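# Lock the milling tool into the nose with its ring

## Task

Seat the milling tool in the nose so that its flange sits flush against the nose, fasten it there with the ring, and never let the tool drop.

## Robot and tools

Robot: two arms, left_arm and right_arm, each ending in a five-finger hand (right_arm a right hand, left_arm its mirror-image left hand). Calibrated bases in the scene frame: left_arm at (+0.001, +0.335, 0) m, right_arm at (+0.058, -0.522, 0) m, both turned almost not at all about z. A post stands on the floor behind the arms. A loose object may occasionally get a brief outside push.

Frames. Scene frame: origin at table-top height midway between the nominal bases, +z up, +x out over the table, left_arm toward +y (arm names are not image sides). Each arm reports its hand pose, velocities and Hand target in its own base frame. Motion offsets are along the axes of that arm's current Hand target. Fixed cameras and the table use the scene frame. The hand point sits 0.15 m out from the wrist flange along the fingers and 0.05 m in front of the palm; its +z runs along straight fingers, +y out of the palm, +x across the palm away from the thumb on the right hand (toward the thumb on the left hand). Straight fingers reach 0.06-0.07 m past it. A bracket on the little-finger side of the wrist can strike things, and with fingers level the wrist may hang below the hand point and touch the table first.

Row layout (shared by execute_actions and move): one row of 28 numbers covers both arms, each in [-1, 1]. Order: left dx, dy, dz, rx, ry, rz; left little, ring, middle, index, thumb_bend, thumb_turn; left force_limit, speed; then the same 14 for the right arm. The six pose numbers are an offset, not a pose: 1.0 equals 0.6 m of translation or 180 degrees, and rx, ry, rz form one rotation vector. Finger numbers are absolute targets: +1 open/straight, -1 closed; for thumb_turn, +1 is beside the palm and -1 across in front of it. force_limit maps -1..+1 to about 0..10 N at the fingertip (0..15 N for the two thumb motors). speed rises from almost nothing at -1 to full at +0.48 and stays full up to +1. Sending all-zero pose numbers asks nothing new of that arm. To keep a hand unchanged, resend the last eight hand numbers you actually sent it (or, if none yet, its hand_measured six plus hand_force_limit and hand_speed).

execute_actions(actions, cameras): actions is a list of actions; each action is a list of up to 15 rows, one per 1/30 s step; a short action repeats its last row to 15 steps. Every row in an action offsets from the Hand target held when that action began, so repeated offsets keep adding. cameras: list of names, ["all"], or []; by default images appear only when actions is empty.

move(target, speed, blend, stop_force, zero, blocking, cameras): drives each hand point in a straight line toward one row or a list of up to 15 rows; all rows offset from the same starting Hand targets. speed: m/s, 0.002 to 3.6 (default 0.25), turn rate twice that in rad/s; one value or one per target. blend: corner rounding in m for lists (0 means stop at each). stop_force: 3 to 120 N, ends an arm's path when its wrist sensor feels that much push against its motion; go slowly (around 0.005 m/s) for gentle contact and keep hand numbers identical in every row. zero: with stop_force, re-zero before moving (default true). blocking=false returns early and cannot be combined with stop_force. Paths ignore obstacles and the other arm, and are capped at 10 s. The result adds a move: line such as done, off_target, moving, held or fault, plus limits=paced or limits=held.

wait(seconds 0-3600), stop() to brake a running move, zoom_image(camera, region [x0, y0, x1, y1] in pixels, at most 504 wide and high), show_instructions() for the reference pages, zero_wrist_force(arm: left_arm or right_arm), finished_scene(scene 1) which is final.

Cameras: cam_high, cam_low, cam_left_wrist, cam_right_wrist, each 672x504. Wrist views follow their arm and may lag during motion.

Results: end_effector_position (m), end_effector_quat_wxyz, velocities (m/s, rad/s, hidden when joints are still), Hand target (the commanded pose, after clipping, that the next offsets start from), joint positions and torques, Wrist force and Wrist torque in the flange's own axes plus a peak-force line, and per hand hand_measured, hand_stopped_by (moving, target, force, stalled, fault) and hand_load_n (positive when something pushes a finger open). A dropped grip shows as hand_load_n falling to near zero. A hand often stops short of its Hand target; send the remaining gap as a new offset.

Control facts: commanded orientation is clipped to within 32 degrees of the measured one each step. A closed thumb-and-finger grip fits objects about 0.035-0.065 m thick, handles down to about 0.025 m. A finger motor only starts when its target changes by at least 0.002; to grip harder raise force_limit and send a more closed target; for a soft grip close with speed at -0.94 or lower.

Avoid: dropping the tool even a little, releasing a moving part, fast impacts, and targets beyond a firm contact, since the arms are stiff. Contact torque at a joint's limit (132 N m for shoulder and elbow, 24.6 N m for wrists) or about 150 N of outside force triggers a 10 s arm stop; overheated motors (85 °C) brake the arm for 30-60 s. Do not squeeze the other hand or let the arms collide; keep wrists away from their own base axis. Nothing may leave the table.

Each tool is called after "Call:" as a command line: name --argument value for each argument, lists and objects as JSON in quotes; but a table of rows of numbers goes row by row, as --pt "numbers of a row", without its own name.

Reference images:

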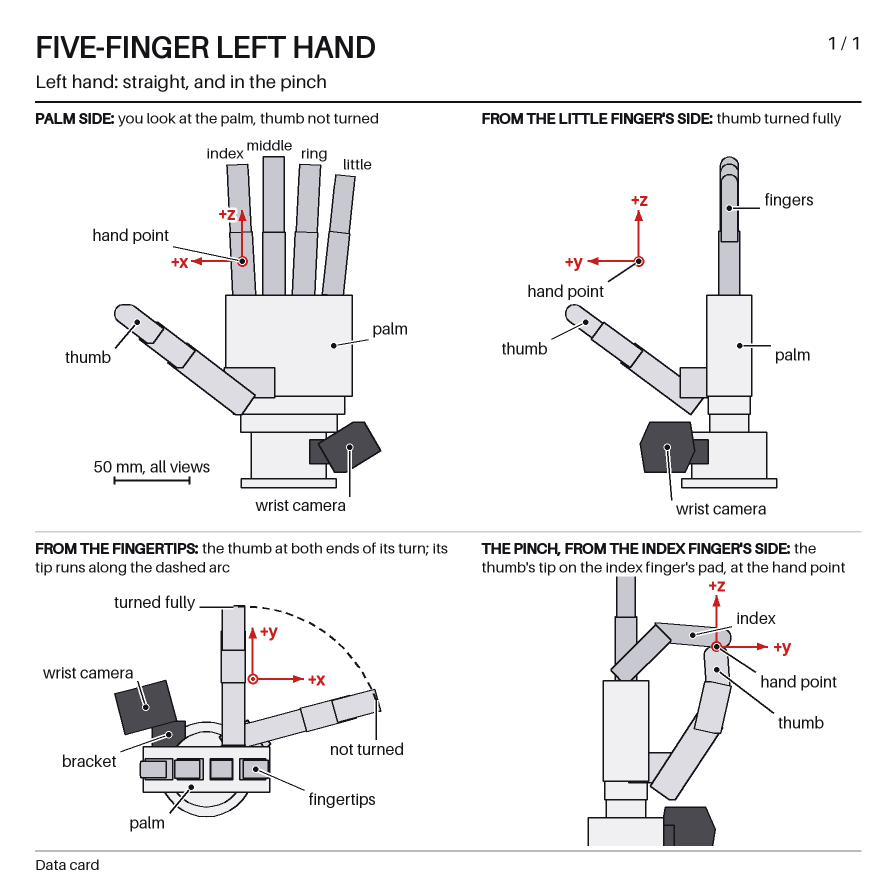

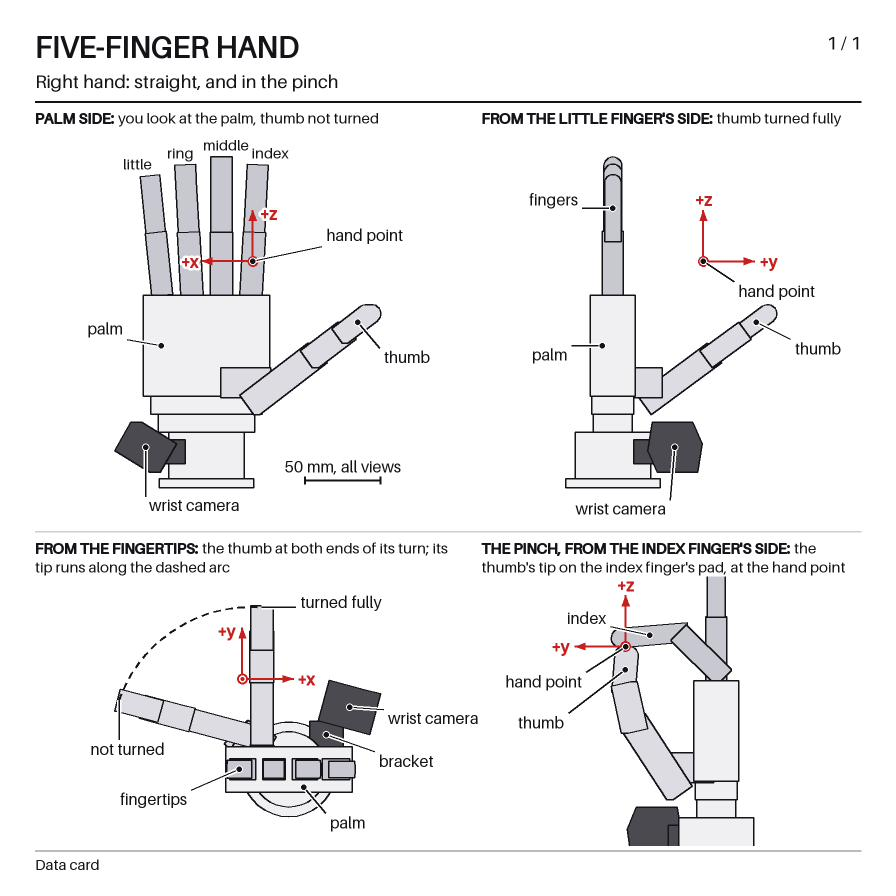

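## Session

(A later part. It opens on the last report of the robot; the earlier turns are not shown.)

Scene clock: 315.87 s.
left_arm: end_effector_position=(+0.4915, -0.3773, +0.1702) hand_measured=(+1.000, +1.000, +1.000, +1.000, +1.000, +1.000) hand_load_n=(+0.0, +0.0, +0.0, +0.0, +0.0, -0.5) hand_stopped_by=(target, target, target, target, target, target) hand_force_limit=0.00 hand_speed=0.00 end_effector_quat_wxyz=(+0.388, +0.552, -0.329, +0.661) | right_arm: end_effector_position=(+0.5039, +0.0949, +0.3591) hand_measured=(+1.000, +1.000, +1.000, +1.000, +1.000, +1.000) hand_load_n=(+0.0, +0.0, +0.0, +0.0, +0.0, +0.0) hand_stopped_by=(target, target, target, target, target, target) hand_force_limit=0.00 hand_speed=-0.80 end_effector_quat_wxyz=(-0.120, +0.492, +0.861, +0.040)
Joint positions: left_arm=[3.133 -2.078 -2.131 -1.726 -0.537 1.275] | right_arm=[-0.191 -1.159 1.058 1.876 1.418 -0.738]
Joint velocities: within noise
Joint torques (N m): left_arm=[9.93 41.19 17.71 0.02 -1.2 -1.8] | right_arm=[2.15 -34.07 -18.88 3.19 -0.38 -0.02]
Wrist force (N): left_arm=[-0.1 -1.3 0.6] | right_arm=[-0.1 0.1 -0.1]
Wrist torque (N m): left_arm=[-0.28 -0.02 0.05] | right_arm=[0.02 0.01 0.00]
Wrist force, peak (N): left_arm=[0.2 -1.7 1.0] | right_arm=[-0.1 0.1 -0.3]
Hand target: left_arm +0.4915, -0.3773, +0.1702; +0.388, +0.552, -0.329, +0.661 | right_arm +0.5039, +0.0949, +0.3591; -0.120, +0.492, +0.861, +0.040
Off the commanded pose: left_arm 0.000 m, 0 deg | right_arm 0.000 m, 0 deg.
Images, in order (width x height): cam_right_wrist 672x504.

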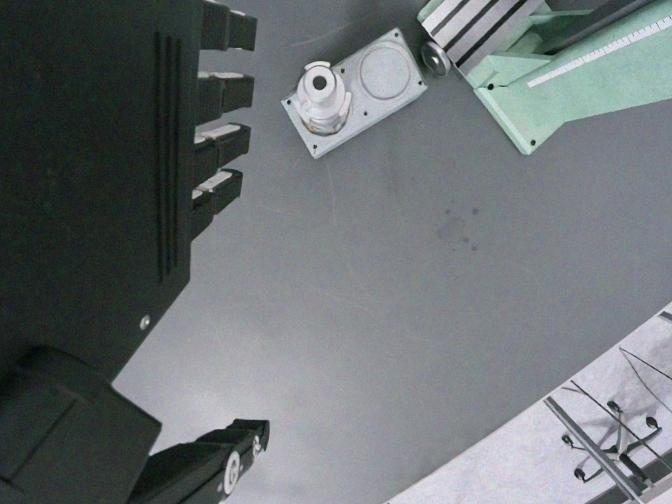

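Call:
move --target '[0,0,0,0,0,0, 1,1,1,1,1,1,0,0, -0.0792,-0.25,0.3347,-0.414,-0.2396,-0.6896, 1,1,1,1,1,-1,0,0]' --cameras '["all"]' --speed 0.2

Scene clock: 478.20 s.
left_arm: end_effector_position=(+0.4916, -0.3773, +0.1702) hand_measured=(+1.000, +1.000, +1.000, +1.000, +1.000, +1.000) hand_load_n=(+0.0, -0.5, +0.0, +0.0, +0.0, +0.0) hand_stopped_by=(target, target, target, target, target, target) hand_force_limit=0.00 hand_speed=0.00 end_effector_quat_wxyz=(+0.388, +0.552, -0.329, +0.661) | right_arm: end_effector_position=(+0.3646, +0.0159, +0.1605) hand_measured=(+1.000, +1.000, +1.000, +1.000, +1.000, -1.000) hand_load_n=(+0.0, +0.0, +0.0, +0.0, +0.0, -0.5) hand_stopped_by=(target, target, target, target, target, target) hand_force_limit=0.00 hand_speed=0.00 end_effector_quat_wxyz=(+0.475, -0.494, +0.621, +0.381)
Joint positions: left_arm=[3.133 -2.078 -2.131 -1.726 -0.537 1.275] | right_arm=[-0.888 -0.785 1.941 1.575 0.707 -4.388]
Joint torques (N m): left_arm=[9.82 35.22 10.12 2.56 0.41 -2.02] | right_arm=[-5.64 -41.36 0.07 -0.04 -1.72 -1.22]
Wrist force (N): left_arm=[0.0 -1.5 0.8] | right_arm=[-1.4 -0.5 -0.1]
Wrist torque (N m): left_arm=[-0.32 -0.03 0.06] | right_arm=[-0.03 -0.23 -0.09]
Wrist force, peak (N): left_arm=[-0.2 -1.9 0.8] | right_arm=[-1.5 -0.6 -0.3]
Hand target: left_arm +0.4915, -0.3773, +0.1702; +0.388, +0.552, -0.329, +0.661 | right_arm +0.3646, +0.0158, +0.1605; +0.475, -0.494, +0.621, +0.381
Off the commanded pose: left_arm 0.000 m, 0 deg | right_arm 0.000 m, 0 deg.
move: done
cam_left_wrist: T_world_to_cam=[[0.8041, 0.52767, 0.27384, -0.24817], [-0.53528, 0.44222, 0.71966, 0.30491], [0.25864, -0.72526, 0.63804, -0.39792]] pos_world=[0.46569, -0.29248, 0.10242]
cam_right_wrist: T_world_to_cam=[[-0.95731, 0.16412, -0.23794, 0.38494], [-0.26693, -0.18614, 0.94557, -0.04453], [0.1109, 0.96872, 0.222, 0.0188]] pos_world=[0.35454, -0.08968, 0.12953]

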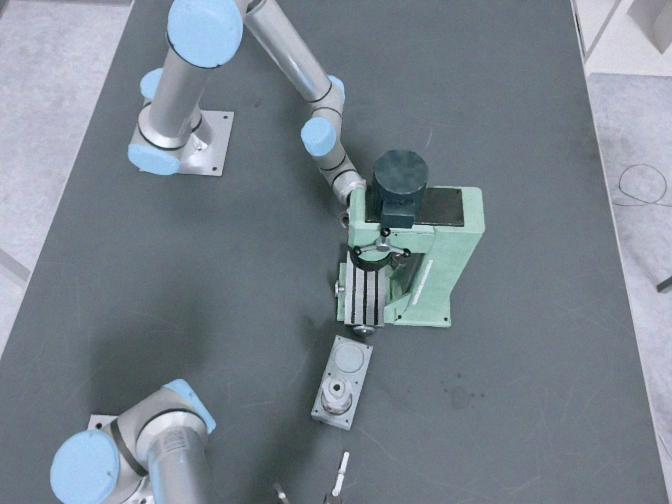

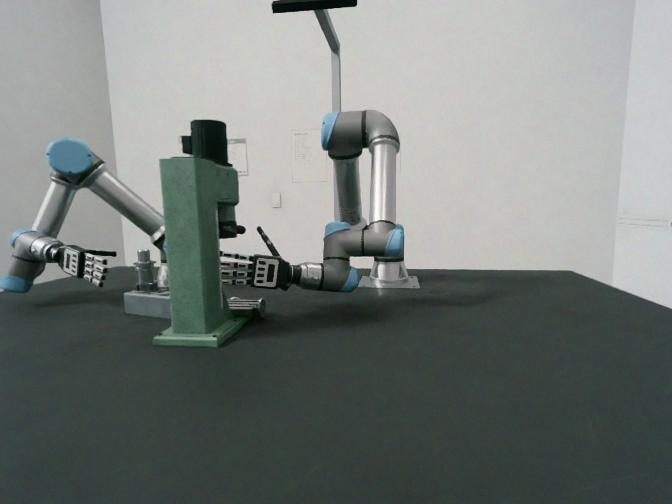

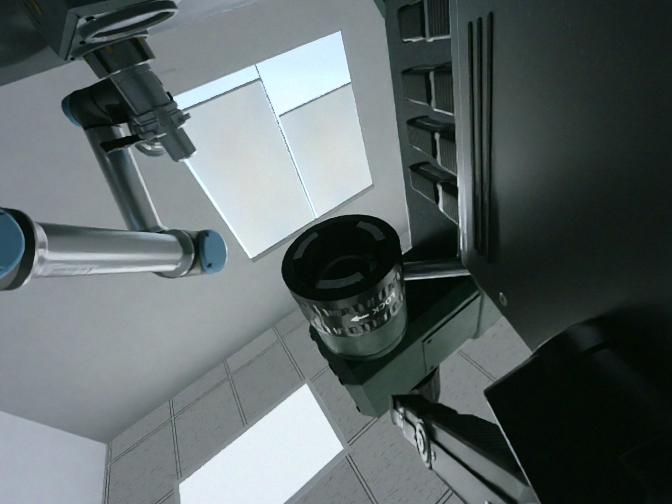

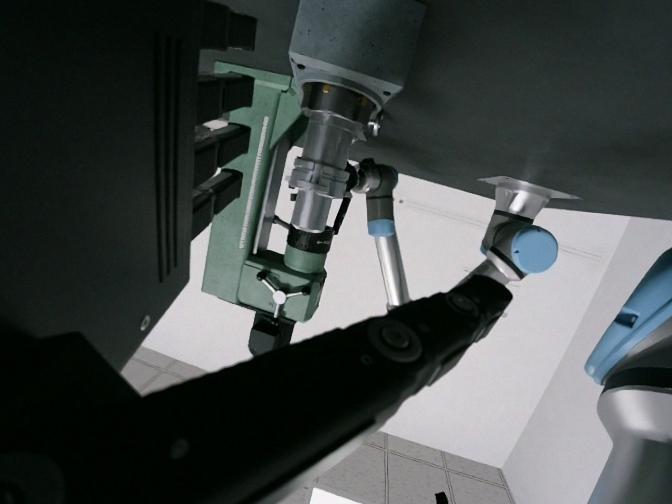

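Call:
zoom_image --camera "cam_low" --region '[0, 120, 180, 330]'

Call:
zoom_image --camera "cam_right_wrist" --region '[190, 0, 440, 240]'

Call:
zoom_image --camera "cam_high" --region '[290, 320, 410, 440]'

Scaled by 2.400 from the camera's image (finer frame: 960x720).

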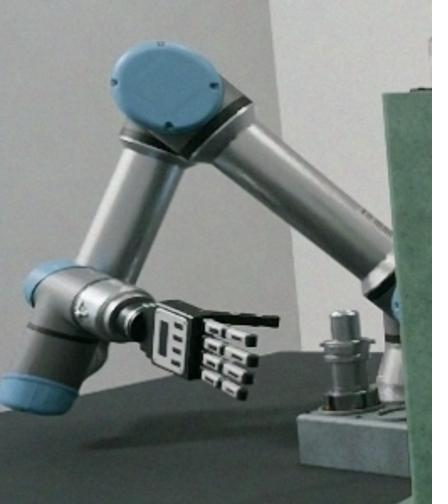

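Scaled by 2.016 from the camera's image (finer frame: 960x720).

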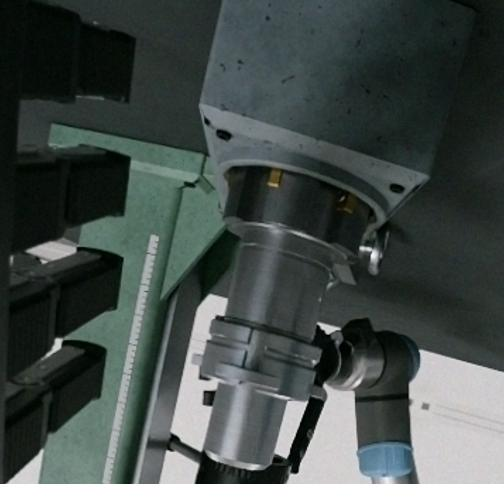

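Scaled by 4.200 from the camera's image (finer frame: 960x720).

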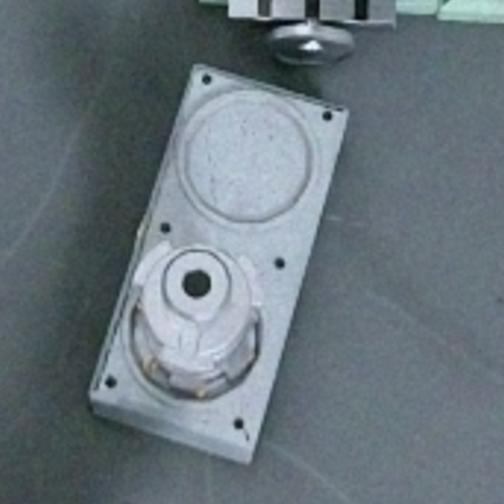

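Call:
move --pt "0 0 0 0 0 0 1 1 1 1 1 1 0 0 -0.3944 0 -0.1057 0 0 0 1 1 1 1 1 -1 0 0" --pt "0 0 0 0 0 0 1 1 1 1 1 1 0 0 -0.5441 -0.4537 -0.3792 0.4272 -0.1409 0 1 1 1 1 1 -1 0 0" --cameras '["cam_high","cam_low"]' --speed 0.25 --blend 0.03

Scene clock: 630.17 s.
left_arm: end_effector_position=(+0.4915, -0.3773, +0.1702) hand_measured=(+1.000, +1.000, +1.000, +1.000, +1.000, +1.000) hand_load_n=(+0.0, +0.0, +0.5, +0.0, +0.0, +0.0) hand_stopped_by=(target, target, target, target, target, target) hand_force_limit=0.00 hand_speed=0.00 end_effector_quat_wxyz=(+0.388, +0.552, -0.329, +0.661) | right_arm: end_effector_position=(+0.6016, -0.1770, +0.5335) hand_measured=(+1.000, +1.000, +1.000, +1.000, +1.000, -1.000) hand_load_n=(+0.0, +0.0, +0.0, +0.0, +0.0, -0.5) hand_stopped_by=(target, target, target, target, target, target) hand_force_limit=0.00 hand_speed=0.00 end_effector_quat_wxyz=(+0.792, -0.005, +0.611, +0.007)
Joint positions: left_arm=[3.133 -2.078 -2.131 -1.726 -0.537 1.275] | right_arm=[-0.887 -1.254 1.843 2.151 -0.707 -4.4]
Joint torques (N m): left_arm=[10.07 29.04 4.6 2.65 1.07 -1.91] | right_arm=[1.38 -38.05 -11.07 -2.73 -1.86 1.36]
Wrist force (N): left_arm=[-0.1 -1.5 0.9] | right_arm=[-1.8 -1.2 0.2]
Wrist torque (N m): left_arm=[-0.31 -0.01 0.06] | right_arm=[-0.09 -0.31 -0.11]
Wrist force, peak (N): left_arm=[0.1 -1.8 0.9] | right_arm=[-2.8 -0.2 -0.4]
Hand target: left_arm +0.4915, -0.3773, +0.1702; +0.388, +0.552, -0.329, +0.661 | right_arm +0.6015, -0.1770, +0.5335; +0.792, -0.005, +0.611, +0.007
Off the commanded pose: left_arm 0.000 m, 0 deg | right_arm 0.000 m, 0 deg.
move: done

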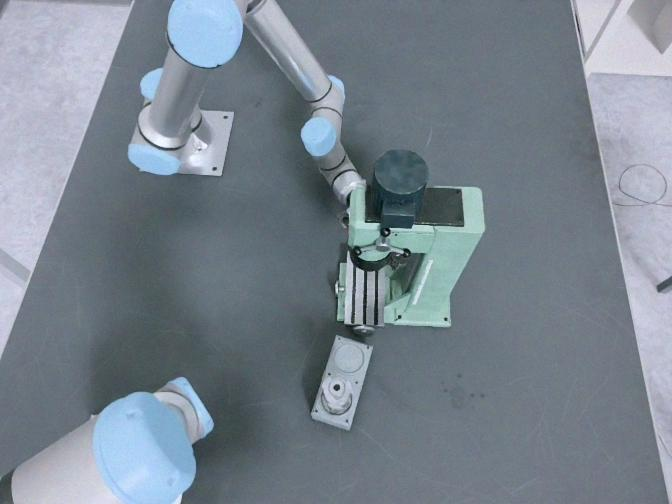

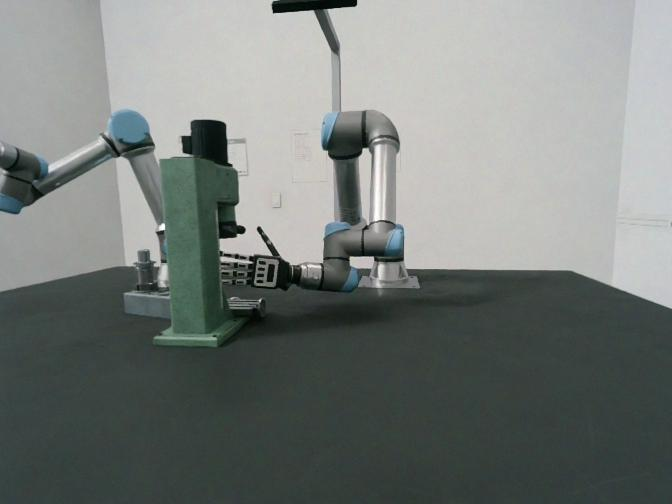

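Call:
move --pt "0 0 0 0 0 0 1 1 1 1 1 1 0 0 -0.05 -0.15 0 0 0 0.5 1 1 1 1 1 -1 0 0" --pt "0 0 0 0 0 0 1 1 1 1 1 1 0 0 0.1 -0.2 0 0 0 0.999 1 1 1 1 1 -1 0 0" --cameras '[]' --speed 0.35 --blend 0.03

Call:
move --pt "0 0 0 0 0 0 1 1 1 1 1 1 0 0 0.1313 -0.3783 -0.2716 0.1017 0.3083 -0.3802 1 1 1 1 1 -1 0 0" --pt "0 0 0 0 0 0 1 1 1 1 1 1 0 0 -0.3237 -0.4232 -0.4298 0.2034 0.6165 -0.7604 1 1 1 1 1 -1 0 0" --cameras '["all"]' --speed 0.35 --blend 0.03

Scene clock: 640.40 s.
left_arm: end_effector_position=(+0.4915, -0.3773, +0.1702) hand_measured=(+1.000, +1.000, +1.000, +1.000, +1.000, +1.000) hand_load_n=(+0.0, +0.0, +0.0, +0.0, +0.0, +0.0) hand_stopped_by=(target, target, target, target, target, target) hand_force_limit=0.00 hand_speed=0.00 end_effector_quat_wxyz=(+0.388, +0.552, -0.329, +0.661) | right_arm: end_effector_position=(+0.6188, -0.2968, +0.4754) hand_measured=(+1.000, +1.000, +1.000, +1.000, +1.000, -1.000) hand_load_n=(+0.0, +0.0, +0.0, +0.0, +0.5, +0.5) hand_stopped_by=(target, target, target, target, target, target) hand_force_limit=0.00 hand_speed=0.00 end_effector_quat_wxyz=(-0.006, +0.611, +0.006, +0.792)
Joint positions: left_arm=[3.133 -2.078 -2.131 -1.726 -0.537 1.275] | right_arm=[-0.887 -1.257 1.843 2.154 -0.707 -1.261]
Joint torques (N m): left_arm=[9.59 25.59 3.62 2.61 1.01 -1.74] | right_arm=[8.55 -37.77 -11.37 0.61 -1.46 1.14]
Wrist force (N): left_arm=[0.3 -1.3 0.9] | right_arm=[0.6 -0.1 1.4]
Wrist torque (N m): left_arm=[-0.28 -0.05 0.07] | right_arm=[0.01 -0.23 -0.04]
Wrist force, peak (N): left_arm=[-0.1 -1.8 1.1] | right_arm=[-2.0 -1.4 0.2]
Hand target: left_arm +0.4915, -0.3773, +0.1702; +0.388, +0.552, -0.329, +0.661 | right_arm +0.6188, -0.2967, +0.4754; -0.006, +0.611, +0.006, +0.792
Off the commanded pose: left_arm 0.000 m, 0 deg | right_arm 0.000 m, 0 deg.
move: done

Scene clock: 645.43 s.
left_arm: end_effector_position=(+0.4915, -0.3773, +0.1702) hand_measured=(+1.000, +1.000, +1.000, +1.000, +1.000, +1.000) hand_load_n=(+0.0, +0.0, +0.0, +0.0, +0.0, +0.0) hand_stopped_by=(target, target, target, target, target, target) hand_force_limit=0.00 hand_speed=0.00 end_effector_quat_wxyz=(+0.388, +0.552, -0.329, +0.661) | right_arm: end_effector_position=(+0.4145, -0.0468, +0.2215) hand_measured=(+1.000, +1.000, +1.000, +1.000, +1.000, -1.000) hand_load_n=(+0.0, +0.0, +0.0, +0.0, +0.0, -0.5) hand_stopped_by=(target, target, target, target, target, target) hand_force_limit=0.00 hand_speed=0.00 end_effector_quat_wxyz=(+0.474, -0.494, +0.622, +0.380)
Joint positions: left_arm=[3.133 -2.078 -2.131 -1.726 -0.537 1.275] | right_arm=[-0.89 -1.253 1.843 -1.003 -0.709 -1.244]
Joint torques (N m): left_arm=[10.02 25.5 4.06 2.57 1 -1.59] | right_arm=[-5.84 -21.21 -17.19 -2.64 1.2 -0.84]
Wrist force (N): left_arm=[0.3 -1.7 1.0] | right_arm=[-1.5 -1.1 -0.4]
Wrist torque (N m): left_arm=[-0.34 -0.05 0.08] | right_arm=[-0.08 -0.22 -0.13]
Wrist force, peak (N): left_arm=[-0.2 -1.7 1.2] | right_arm=[1.2 0.6 2.3]
Hand target: left_arm +0.4915, -0.3773, +0.1702; +0.388, +0.552, -0.329, +0.661 | right_arm +0.4145, -0.0468, +0.2214; +0.474, -0.494, +0.622, +0.380
Off the commanded pose: left_arm 0.000 m, 0 deg | right_arm 0.000 m, 0 deg.
move: done
cam_left_wrist: T_world_to_cam=[[0.8041, 0.52767, 0.27384, -0.24817], [-0.53528, 0.44222, 0.71966, 0.30491], [0.25864, -0.72526, 0.63804, -0.39792]] pos_world=[0.46569, -0.29248, 0.10242]
cam_right_wrist: T_world_to_cam=[[-0.95731, 0.1642, -0.2379, 0.45749], [-0.26661, -0.18355, 0.94616, -0.10072], [0.1117, 0.9692, 0.2195, 0.06064]] pos_world=[0.40434, -0.15238, 0.19082]

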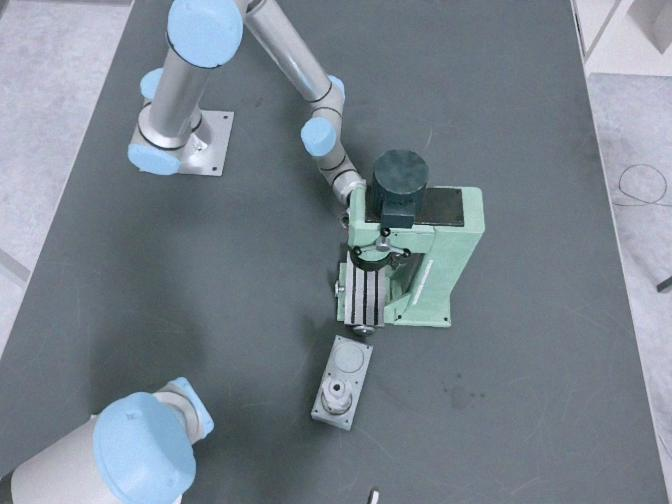

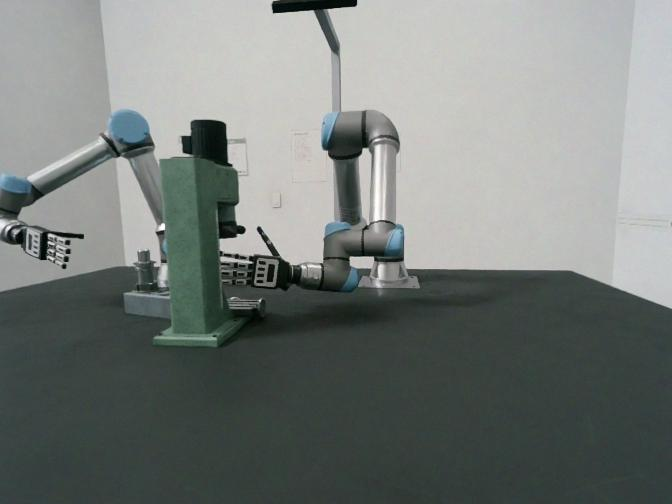

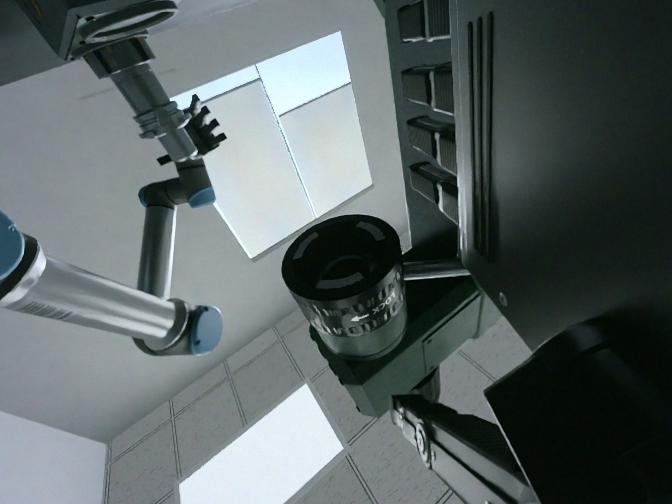

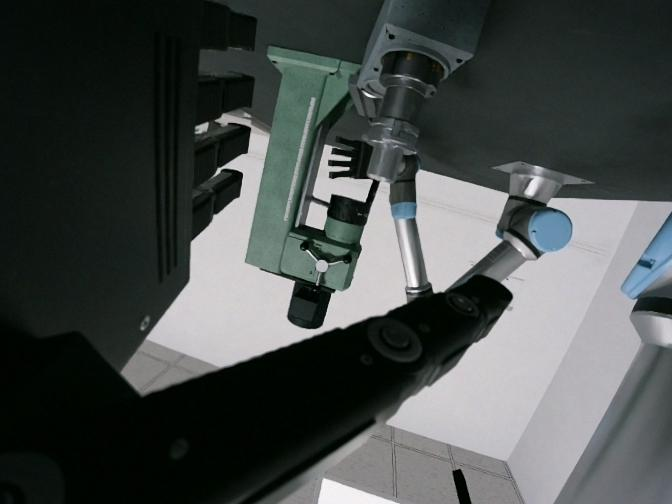

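Call:
zoom_image --camera "cam_right_wrist" --region '[330, 0, 510, 200]'

Scaled by 2.520 from the camera's image (finer frame: 960x720).

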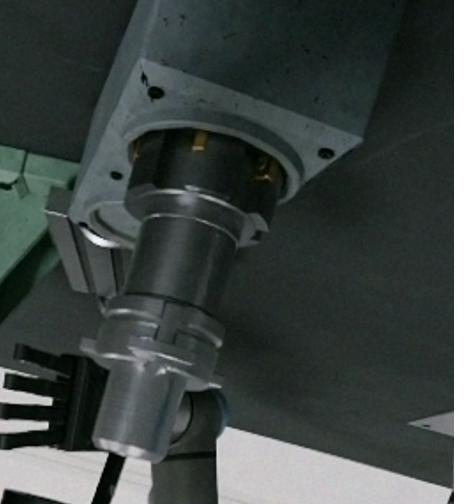

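Call:
move --target '[0,0,0,0,0,0, 1,1,1,1,1,1,0,0, 0.161,0.0823,0.1493,0,-0.0167,0, 1,1,1,1,1,-1,0,0]' --cameras '["cam_high","cam_low","cam_right_wrist"]' --speed 0.08 --stop_force 12

Scene clock: 673.50 s.
left_arm: end_effector_position=(+0.4915, -0.3773, +0.1702) hand_measured=(+1.000, +1.000, +1.000, +1.000, +1.000, +1.000) hand_load_n=(+0.0, +0.0, +0.0, +0.0, +0.0, +0.0) hand_stopped_by=(target, target, target, target, target, target) hand_force_limit=0.00 hand_speed=0.00 end_effector_quat_wxyz=(+0.388, +0.552, -0.329, +0.661) | right_arm: end_effector_position=(+0.3796, +0.0240, +0.1050) hand_measured=(+1.000, +1.000, +1.000, +1.000, +1.000, -1.000) hand_load_n=(+0.0, +0.0, +0.0, +0.0, -0.5, +0.0) hand_stopped_by=(target, target, target, target, target, target) hand_force_limit=0.00 hand_speed=0.00 end_effector_quat_wxyz=(+0.490, -0.484, +0.609, +0.393)
Joint positions: left_arm=[3.133 -2.078 -2.131 -1.726 -0.537 1.275] | right_arm=[-0.852 -1.139 2.127 -1.34 -0.658 -1.283]
Joint torques (N m): left_arm=[8.42 26.07 4.66 2.58 1.01 -1.52] | right_arm=[-5.7 -37.32 -13.13 0.05 -0.85 1.25]
Wrist force (N): left_arm=[0.3 -1.6 0.8] | right_arm=[-1.5 -1.0 -0.4]
Wrist torque (N m): left_arm=[-0.33 -0.06 0.09] | right_arm=[-0.09 -0.24 0.01]
Wrist force, peak (N): left_arm=[0.3 -1.8 1.0] | right_arm=[-2.1 -1.3 -1.0]
Hand target: left_arm +0.4915, -0.3773, +0.1702; +0.388, +0.552, -0.329, +0.661 | right_arm +0.3796, +0.0240, +0.1050; +0.490, -0.484, +0.609, +0.393
Off the commanded pose: left_arm 0.000 m, 0 deg | right_arm 0.000 m, 0 deg.
move: done
cam_right_wrist: T_world_to_cam=[[-0.95441, 0.17667, -0.24061, 0.38358], [-0.27789, -0.23144, 0.93232, 0.02013], [0.10903, 0.95667, 0.26999, 0.01761]] pos_world=[0.36977, -0.07996, 0.06877]

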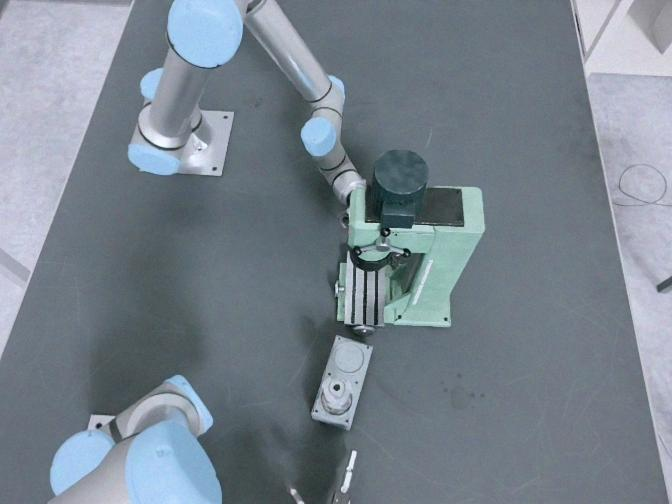

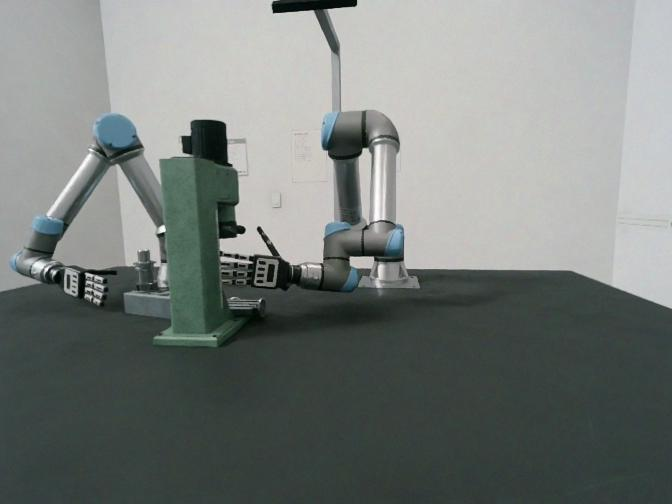

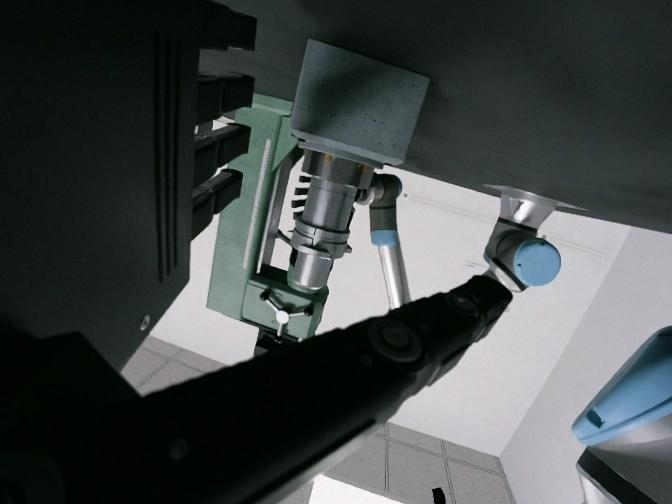

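Call:
zoom_image --camera "cam_right_wrist" --region '[180, 20, 440, 310]'

Call:
zoom_image --camera "cam_right_wrist" --region '[270, 130, 390, 300]'

Scaled by 1.738 from the camera's image (finer frame: 960x720).

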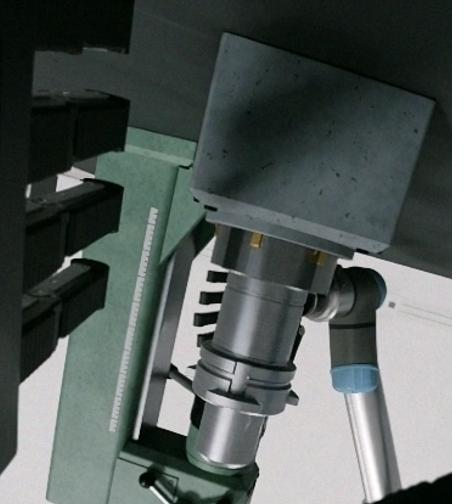

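Scaled by 2.965 from the camera's image (finer frame: 960x720).

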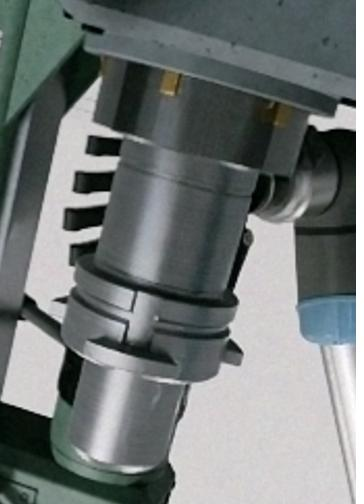

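Call:
move --target '[0,0,0,0,0,0, 1,1,1,1,1,1,0,0, -0.055,0,0.227,0,0,0, 1,1,1,1,1,-1,0,0]' --cameras '["all"]' --speed 0.05 --stop_force 6

Scene clock: 692.77 s.
left_arm: end_effector_position=(+0.4915, -0.3773, +0.1702) hand_measured=(+1.000, +1.000, +1.000, +1.000, +1.000, +1.000) hand_load_n=(+0.0, +0.0, +0.0, +0.0, +0.0, +0.0) hand_stopped_by=(target, target, target, target, target, target) hand_force_limit=0.00 hand_speed=0.00 end_effector_quat_wxyz=(+0.388, +0.552, -0.329, +0.661) | right_arm: end_effector_position=(+0.4109, +0.1606, +0.1086) hand_measured=(+1.000, +1.000, +1.000, +1.000, +1.000, -1.000) hand_load_n=(+0.0, +0.0, +0.0, +0.0, +0.0, +0.0) hand_stopped_by=(target, target, target, target, target, target) hand_force_limit=0.00 hand_speed=0.00 end_effector_quat_wxyz=(+0.490, -0.484, +0.609, +0.393)
Joint positions: left_arm=[3.133 -2.078 -2.131 -1.726 -0.537 1.275] | right_arm=[-0.551 -1.189 2.255 -1.658 -0.387 -1.01]
Joint torques (N m): left_arm=[8.74 26.06 4.49 2.55 0.99 -1.43] | right_arm=[-5.68 -31.71 -17.72 1.44 0.07 -0.05]
Wrist force (N): left_arm=[-0.2 -1.5 1.0] | right_arm=[-1.4 -0.4 -0.3]
Wrist torque (N m): left_arm=[-0.32 0.01 0.05] | right_arm=[0.04 -0.28 -0.02]
Wrist force, peak (N): left_arm=[0.2 -1.7 1.2] | right_arm=[-1.8 -1.1 -0.3]
Hand target: left_arm +0.4915, -0.3773, +0.1702; +0.388, +0.552, -0.329, +0.661 | right_arm +0.4109, +0.1606, +0.1086; +0.490, -0.484, +0.609, +0.393
Off the commanded pose: left_arm 0.000 m, 0 deg | right_arm 0.000 m, 0 deg.
move: done
cam_left_wrist: T_world_to_cam=[[0.8041, 0.52767, 0.27384, -0.24817], [-0.53528, 0.44222, 0.71966, 0.30491], [0.25864, -0.72526, 0.63804, -0.39792]] pos_world=[0.46569, -0.29248, 0.10242]
cam_right_wrist: T_world_to_cam=[[-0.9544, 0.17666, -0.24064, 0.39028], [-0.27789, -0.23135, 0.93234, 0.05711], [0.10903, 0.9567, 0.26989, -0.11746]] pos_world=[0.40117, 0.05664, 0.07237]

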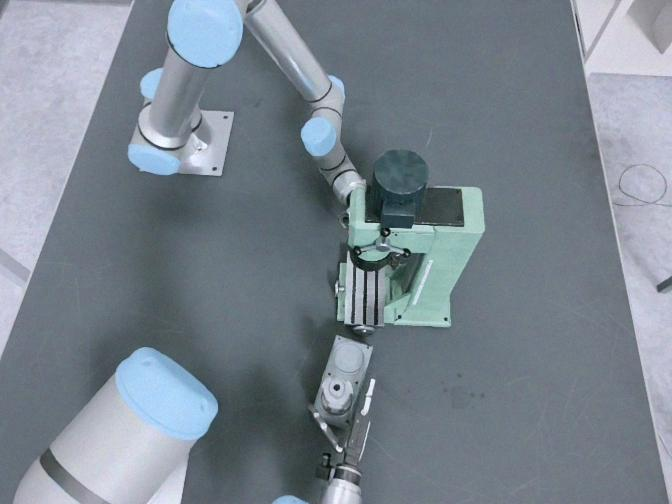

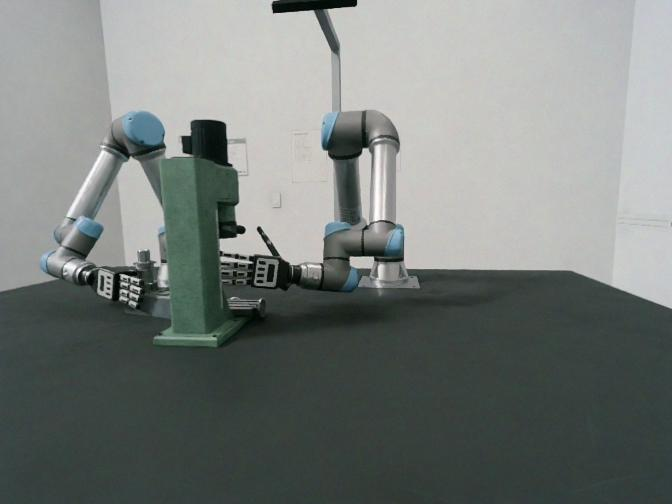

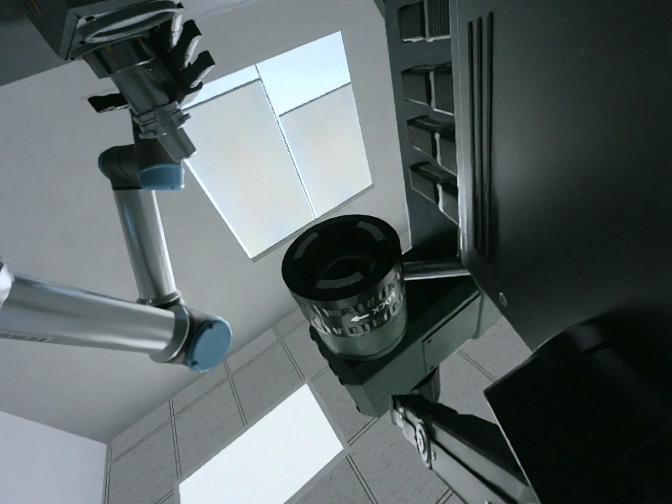

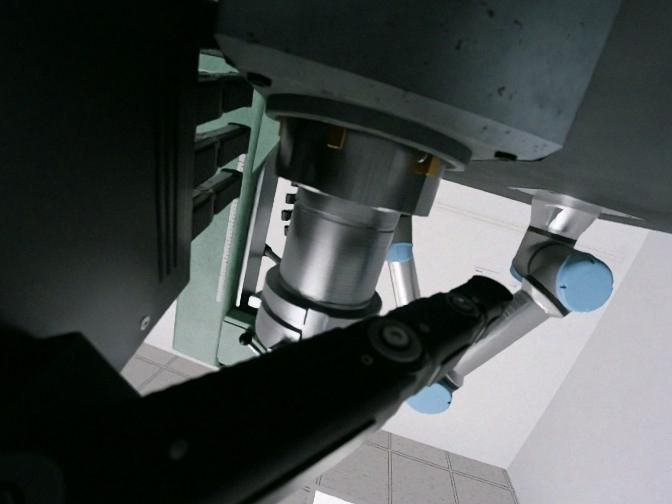

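Call:
execute_actions --actions '[[[0,0,0,0,0,0, 1,1,1,1,1,1,0,0, 0,0,0,0,0,0, 1,1,-0.5,-0.5,-0.5,-1,-0.6,-0.92]]]'

Call:
wait --seconds 4 --cameras '["cam_right_wrist","cam_left_wrist"]'

Scene clock: 704.80 s.
left_arm: end_effector_position=(+0.4915, -0.3773, +0.1702) hand_measured=(+1.000, +1.000, +1.000, +1.000, +1.000, +1.000) hand_load_n=(+0.0, +0.0, +0.0, +0.0, +0.0, +0.0) hand_stopped_by=(target, target, target, target, target, target) hand_force_limit=0.00 hand_speed=0.00 end_effector_quat_wxyz=(+0.388, +0.552, -0.329, +0.661) | right_arm: end_effector_position=(+0.4109, +0.1606, +0.1086) hand_measured=(+1.000, +1.000, +0.372, +0.238, +0.606, -1.000) hand_load_n=(+0.0, +0.0, +3.0, +0.0, +0.5, -0.5) hand_stopped_by=(target, target, force, moving, moving, target) hand_force_limit=-0.60 hand_speed=-0.92 end_effector_quat_wxyz=(+0.490, -0.484, +0.609, +0.393)
Joint positions: left_arm=[3.133 -2.078 -2.131 -1.726 -0.537 1.275] | right_arm=[-0.551 -1.189 2.255 -1.658 -0.387 -1.01]
Joint torques (N m): left_arm=[8.87 25.97 4.68 2.61 1.03 -1.43] | right_arm=[-6.02 -19.37 -16.09 -0.53 0.97 0.15]
Wrist force (N): left_arm=[0.1 -1.5 0.9] | right_arm=[-1.1 -3.0 1.4]
Wrist torque (N m): left_arm=[-0.31 -0.03 0.07] | right_arm=[-0.18 -0.32 -0.10]
Wrist force, peak (N): left_arm=[0.0 -1.7 1.1] | right_arm=[-1.6 -3.2 1.4]
Hand target: left_arm +0.4915, -0.3773, +0.1702; +0.388, +0.552, -0.329, +0.661 | right_arm +0.4109, +0.1606, +0.1086; +0.490, -0.484, +0.609, +0.393
Off the commanded pose: left_arm 0.000 m, 0 deg | right_arm 0.000 m, 0 deg.
not at rest: the robot was still moving 3 seconds after this call's last action.

Scene clock: 708.80 s.
left_arm: end_effector_position=(+0.4915, -0.3773, +0.1702) hand_measured=(+1.000, +1.000, +1.000, +1.000, +1.000, +1.000) hand_load_n=(+0.0, +0.0, +0.0, +0.0, +0.0, +0.0) hand_stopped_by=(target, target, target, target, target, target) hand_force_limit=0.00 hand_speed=0.00 end_effector_quat_wxyz=(+0.388, +0.552, -0.329, +0.661) | right_arm: end_effector_position=(+0.4109, +0.1606, +0.1086) hand_measured=(+1.000, +1.000, +0.372, +0.148, +0.400, -1.000) hand_load_n=(+0.0, +0.0, +3.0, +3.5, +3.0, +0.0) hand_stopped_by=(target, target, force, force, force, target) hand_force_limit=-0.60 hand_speed=-0.92 end_effector_quat_wxyz=(+0.490, -0.484, +0.609, +0.393)
Joint positions: left_arm=[3.133 -2.078 -2.131 -1.726 -0.537 1.275] | right_arm=[-0.551 -1.189 2.255 -1.658 -0.387 -1.01]
Joint torques (N m): left_arm=[8.41 25.53 4.29 2.58 1.06 -1.39] | right_arm=[-5.16 -19.54 -12.75 -1.7 0.83 0.1]
Wrist force (N): left_arm=[0.4 -1.6 0.8] | right_arm=[-1.7 -2.5 2.2]
Wrist torque (N m): left_arm=[-0.33 -0.07 0.08] | right_arm=[-0.11 -0.33 -0.09]
Wrist force, peak (N): left_arm=[0.0 -1.7 1.1] | right_arm=[-3.7 -5.1 3.0]
Hand target: left_arm +0.4915, -0.3773, +0.1702; +0.388, +0.552, -0.329, +0.661 | right_arm +0.4109, +0.1606, +0.1086; +0.490, -0.484, +0.609, +0.393
Off the commanded pose: left_arm 0.000 m, 0 deg | right_arm 0.000 m, 0 deg.
wait: 4.00 s; at rest by 1.90 s
cam_left_wrist: T_world_to_cam=[[0.8041, 0.52767, 0.27384, -0.24817], [-0.53528, 0.44222, 0.71966, 0.30491], [0.25864, -0.72526, 0.63804, -0.39792]] pos_world=[0.46569, -0.29248, 0.10242]
cam_right_wrist: T_world_to_cam=[[-0.9544, 0.17666, -0.24064, 0.39028], [-0.27789, -0.23135, 0.93234, 0.05711], [0.10903, 0.9567, 0.26989, -0.11746]] pos_world=[0.40117, 0.05664, 0.07237]
Images, in order (width x height): cam_left_wrist 672x504, cam_right_wrist 672x504.

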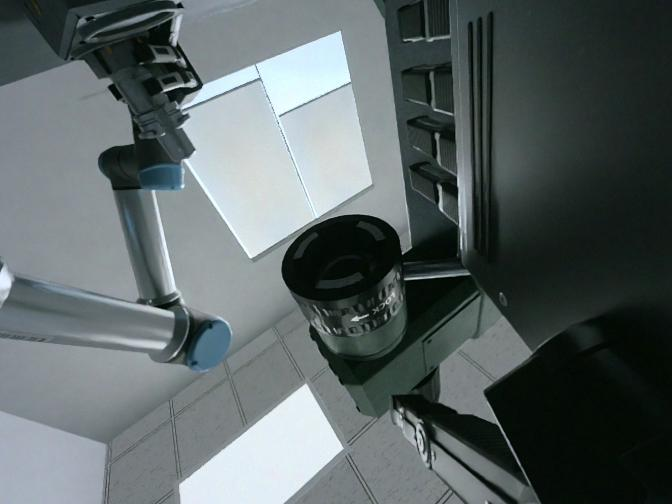

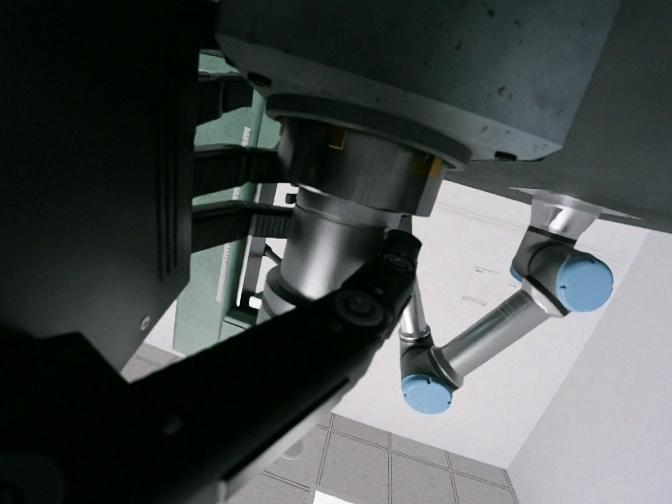

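Call:
execute_actions --actions '[[[0,0,0,0,0,0, 1,1,1,1,1,1,0,0, 0,0,0,0,0,0, 1,1,0.7,0.6,0.9,-1,-0.6,-0.7]]]'

Call:
move --target '[0,0,0,0,0,0, 1,1,1,1,1,1,0,0, -0.0130,0,-0.0028,0,0,0, 1,1,0.7,0.6,0.9,-1,-0.6,-0.7]' --speed 0.03 --stop_force 6

Call:
execute_actions --actions '[[[0,0,0,0,0,0, 1,1,1,1,1,1,0,0, 0,0,0,0,0,0, 1,1,-0.5,-0.5,-0.5,-1,-0.6,-0.92]]]'

Call:
wait --seconds 4 --cameras '["cam_right_wrist","cam_left_wrist"]'

Scene clock: 726.53 s.
left_arm: end_effector_position=(+0.4915, -0.3773, +0.1702) hand_measured=(+1.000, +1.000, +1.000, +1.000, +1.000, +1.000) hand_load_n=(+0.0, +0.0, +0.0, +0.0, +0.0, +0.0) hand_stopped_by=(target, target, target, target, target, target) hand_force_limit=0.00 hand_speed=0.00 end_effector_quat_wxyz=(+0.388, +0.552, -0.329, +0.661) | right_arm: end_effector_position=(+0.4109, +0.1606, +0.1086) hand_measured=(+1.000, +1.000, +0.700, +0.600, +0.900, -1.000) hand_load_n=(+0.0, +0.0, +0.0, +0.0, +0.0, +0.0) hand_stopped_by=(target, target, target, target, target, target) hand_force_limit=-0.60 hand_speed=-0.70 end_effector_quat_wxyz=(+0.490, -0.484, +0.609, +0.393)
Joint positions: left_arm=[3.133 -2.078 -2.131 -1.726 -0.537 1.275] | right_arm=[-0.551 -1.189 2.255 -1.658 -0.387 -1.01]
Joint torques (N m): left_arm=[8.29 25.34 4.12 2.62 1.04 -1.44] | right_arm=[-4.74 -19.11 -10.28 -2.7 0.78 0.11]
Wrist force (N): left_arm=[0.1 -1.4 0.8] | right_arm=[-1.7 -0.7 -0.3]
Wrist torque (N m): left_arm=[-0.30 -0.04 0.07] | right_arm=[-0.01 -0.22 -0.05]
Wrist force, peak (N): left_arm=[0.2 -1.9 0.8] | right_arm=[-1.8 -2.3 2.2]
Hand target: left_arm +0.4915, -0.3773, +0.1702; +0.388, +0.552, -0.329, +0.661 | right_arm +0.4109, +0.1606, +0.1086; +0.490, -0.484, +0.609, +0.393
Off the commanded pose: left_arm 0.000 m, 0 deg | right_arm 0.000 m, 0 deg.

Scene clock: 727.93 s.
left_arm: end_effector_position=(+0.4915, -0.3773, +0.1702) hand_measured=(+1.000, +1.000, +1.000, +1.000, +1.000, +1.000) hand_load_n=(+0.0, +0.0, +0.0, +0.0, +0.0, +0.0) hand_stopped_by=(target, target, target, target, target, target) hand_force_limit=0.00 hand_speed=0.00 end_effector_quat_wxyz=(+0.388, +0.552, -0.329, +0.661) | right_arm: end_effector_position=(+0.4109, +0.1605, +0.1165) hand_measured=(+1.000, +1.000, +0.700, +0.600, +0.900, -1.000) hand_load_n=(+0.0, +0.0, +0.0, +0.0, +0.0, -0.5) hand_stopped_by=(target, target, target, target, target, target) hand_force_limit=-0.60 hand_speed=-0.70 end_effector_quat_wxyz=(+0.490, -0.484, +0.609, +0.393)
Joint positions: left_arm=[3.133 -2.078 -2.131 -1.726 -0.537 1.275] | right_arm=[-0.551 -1.21 2.252 -1.633 -0.387 -1.01]
Joint torques (N m): left_arm=[8.41 25.7 4.64 2.53 1.01 -1.28] | right_arm=[5.41 -15.68 -8.79 -3.59 1.06 -1.19]
Wrist force (N): left_arm=[0.1 -1.3 0.8] | right_arm=[-1.7 -0.5 -0.5]
Wrist torque (N m): left_arm=[-0.28 -0.04 0.06] | right_arm=[0.03 -0.21 -0.06]
Wrist force, peak (N): left_arm=[0.4 -1.8 0.9] | right_arm=[-2.0 -0.4 -0.3]
Hand target: left_arm +0.4915, -0.3773, +0.1702; +0.388, +0.552, -0.329, +0.661 | right_arm +0.4109, +0.1606, +0.1165; +0.490, -0.484, +0.609, +0.393
Off the commanded pose: left_arm 0.000 m, 0 deg | right_arm 0.000 m, 0 deg.
move: done

Scene clock: 731.43 s.
left_arm: end_effector_position=(+0.4915, -0.3773, +0.1702) hand_measured=(+1.000, +1.000, +1.000, +1.000, +1.000, +1.000) hand_load_n=(+0.0, +0.0, +0.0, +0.0, +0.0, +0.0) hand_stopped_by=(target, target, target, target, target, target) hand_force_limit=0.00 hand_speed=0.00 end_effector_quat_wxyz=(+0.388, +0.552, -0.329, +0.661) | right_arm: end_effector_position=(+0.4109, +0.1606, +0.1165) hand_measured=(+1.000, +1.000, +0.372, +0.146, +0.506, -1.000) hand_load_n=(+0.0, +0.0, +2.5, +4.0, +0.0, -0.5) hand_stopped_by=(target, target, force, force, moving, target) hand_force_limit=-0.60 hand_speed=-0.92 end_effector_quat_wxyz=(+0.490, -0.484, +0.609, +0.393)
Joint positions: left_arm=[3.133 -2.078 -2.131 -1.726 -0.537 1.275] | right_arm=[-0.551 -1.21 2.252 -1.633 -0.387 -1.01]
Joint torques (N m): left_arm=[8.68 25.72 4.81 2.69 1.18 -1.26] | right_arm=[5.52 -16.62 -7.96 -2.95 0.18 -1.19]
Wrist force (N): left_arm=[0.2 -1.5 1.0] | right_arm=[-5.1 -5.5 3.2]
Wrist torque (N m): left_arm=[-0.32 -0.03 0.07] | right_arm=[-0.29 -0.14 -0.24]
Wrist force, peak (N): left_arm=[0.2 -1.8 1.3] | right_arm=[-5.3 -5.9 3.5]
Hand target: left_arm +0.4915, -0.3773, +0.1702; +0.388, +0.552, -0.329, +0.661 | right_arm +0.4109, +0.1606, +0.1165; +0.490, -0.484, +0.609, +0.393
Off the commanded pose: left_arm 0.000 m, 0 deg | right_arm 0.000 m, 0 deg.
not at rest: the robot was still moving 3 seconds after this call's last action.

Scene clock: 735.43 s.
left_arm: end_effector_position=(+0.4915, -0.3773, +0.1702) hand_measured=(+1.000, +1.000, +1.000, +1.000, +1.000, +1.000) hand_load_n=(+0.0, +0.0, +0.0, +0.0, +0.0, +0.0) hand_stopped_by=(target, target, target, target, target, target) hand_force_limit=0.00 hand_speed=0.00 end_effector_quat_wxyz=(+0.388, +0.552, -0.329, +0.661) | right_arm: end_effector_position=(+0.4109, +0.1606, +0.1165) hand_measured=(+1.000, +1.000, +0.372, +0.146, +0.400, -1.000) hand_load_n=(+0.0, +0.0, +3.0, +4.5, +3.5, -0.5) hand_stopped_by=(target, target, force, force, force, target) hand_force_limit=-0.60 hand_speed=-0.92 end_effector_quat_wxyz=(+0.490, -0.484, +0.609, +0.393)
Joint positions: left_arm=[3.133 -2.078 -2.131 -1.726 -0.537 1.275] | right_arm=[-0.551 -1.21 2.252 -1.633 -0.387 -1.01]
Joint torques (N m): left_arm=[8.02 26.4 5.68 2.58 1 -1.11] | right_arm=[5.27 -18.62 -8.18 -2.2 -0.36 -1.18]
Wrist force (N): left_arm=[0.1 -1.5 0.7] | right_arm=[-2.2 -2.7 2.8]
Wrist torque (N m): left_arm=[-0.29 -0.04 0.07] | right_arm=[-0.08 -0.28 -0.13]
Wrist force, peak (N): left_arm=[0.3 -1.8 1.1] | right_arm=[-5.2 -5.8 3.1]
Hand target: left_arm +0.4915, -0.3773, +0.1702; +0.388, +0.552, -0.329, +0.661 | right_arm +0.4109, +0.1606, +0.1165; +0.490, -0.484, +0.609, +0.393
Off the commanded pose: left_arm 0.000 m, 0 deg | right_arm 0.000 m, 0 deg.
wait: 4.00 s; at rest by 1.03 s
cam_left_wrist: T_world_to_cam=[[0.8041, 0.52767, 0.27384, -0.24817], [-0.53528, 0.44222, 0.71966, 0.30491], [0.25864, -0.72526, 0.63804, -0.39792]] pos_world=[0.46569, -0.29248, 0.10242]
cam_right_wrist: T_world_to_cam=[[-0.9544, 0.17666, -0.24064, 0.39221], [-0.27789, -0.23135, 0.93234, 0.04965], [0.10903, 0.9567, 0.26989, -0.11962]] pos_world=[0.40117, 0.05664, 0.08037]
Images, in order (width x height): cam_left_wrist 672x504, cam_right_wrist 672x504.

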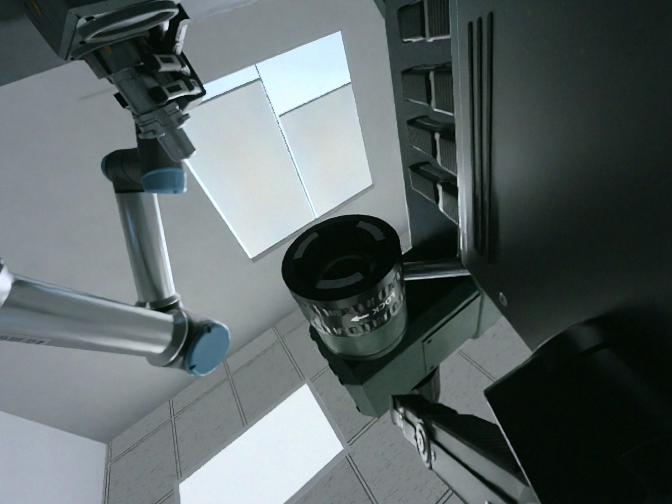

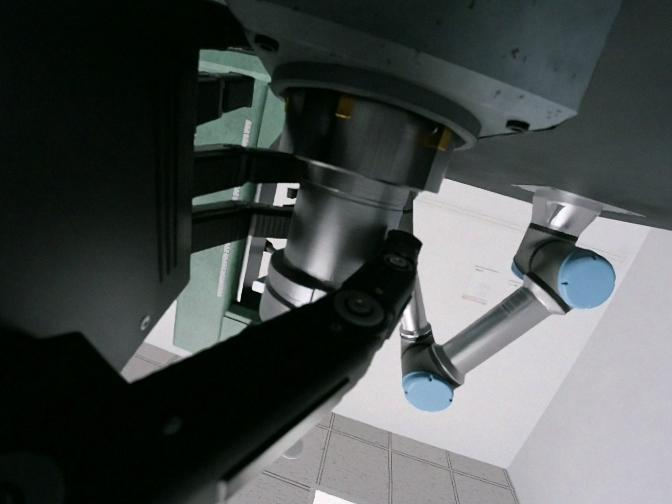

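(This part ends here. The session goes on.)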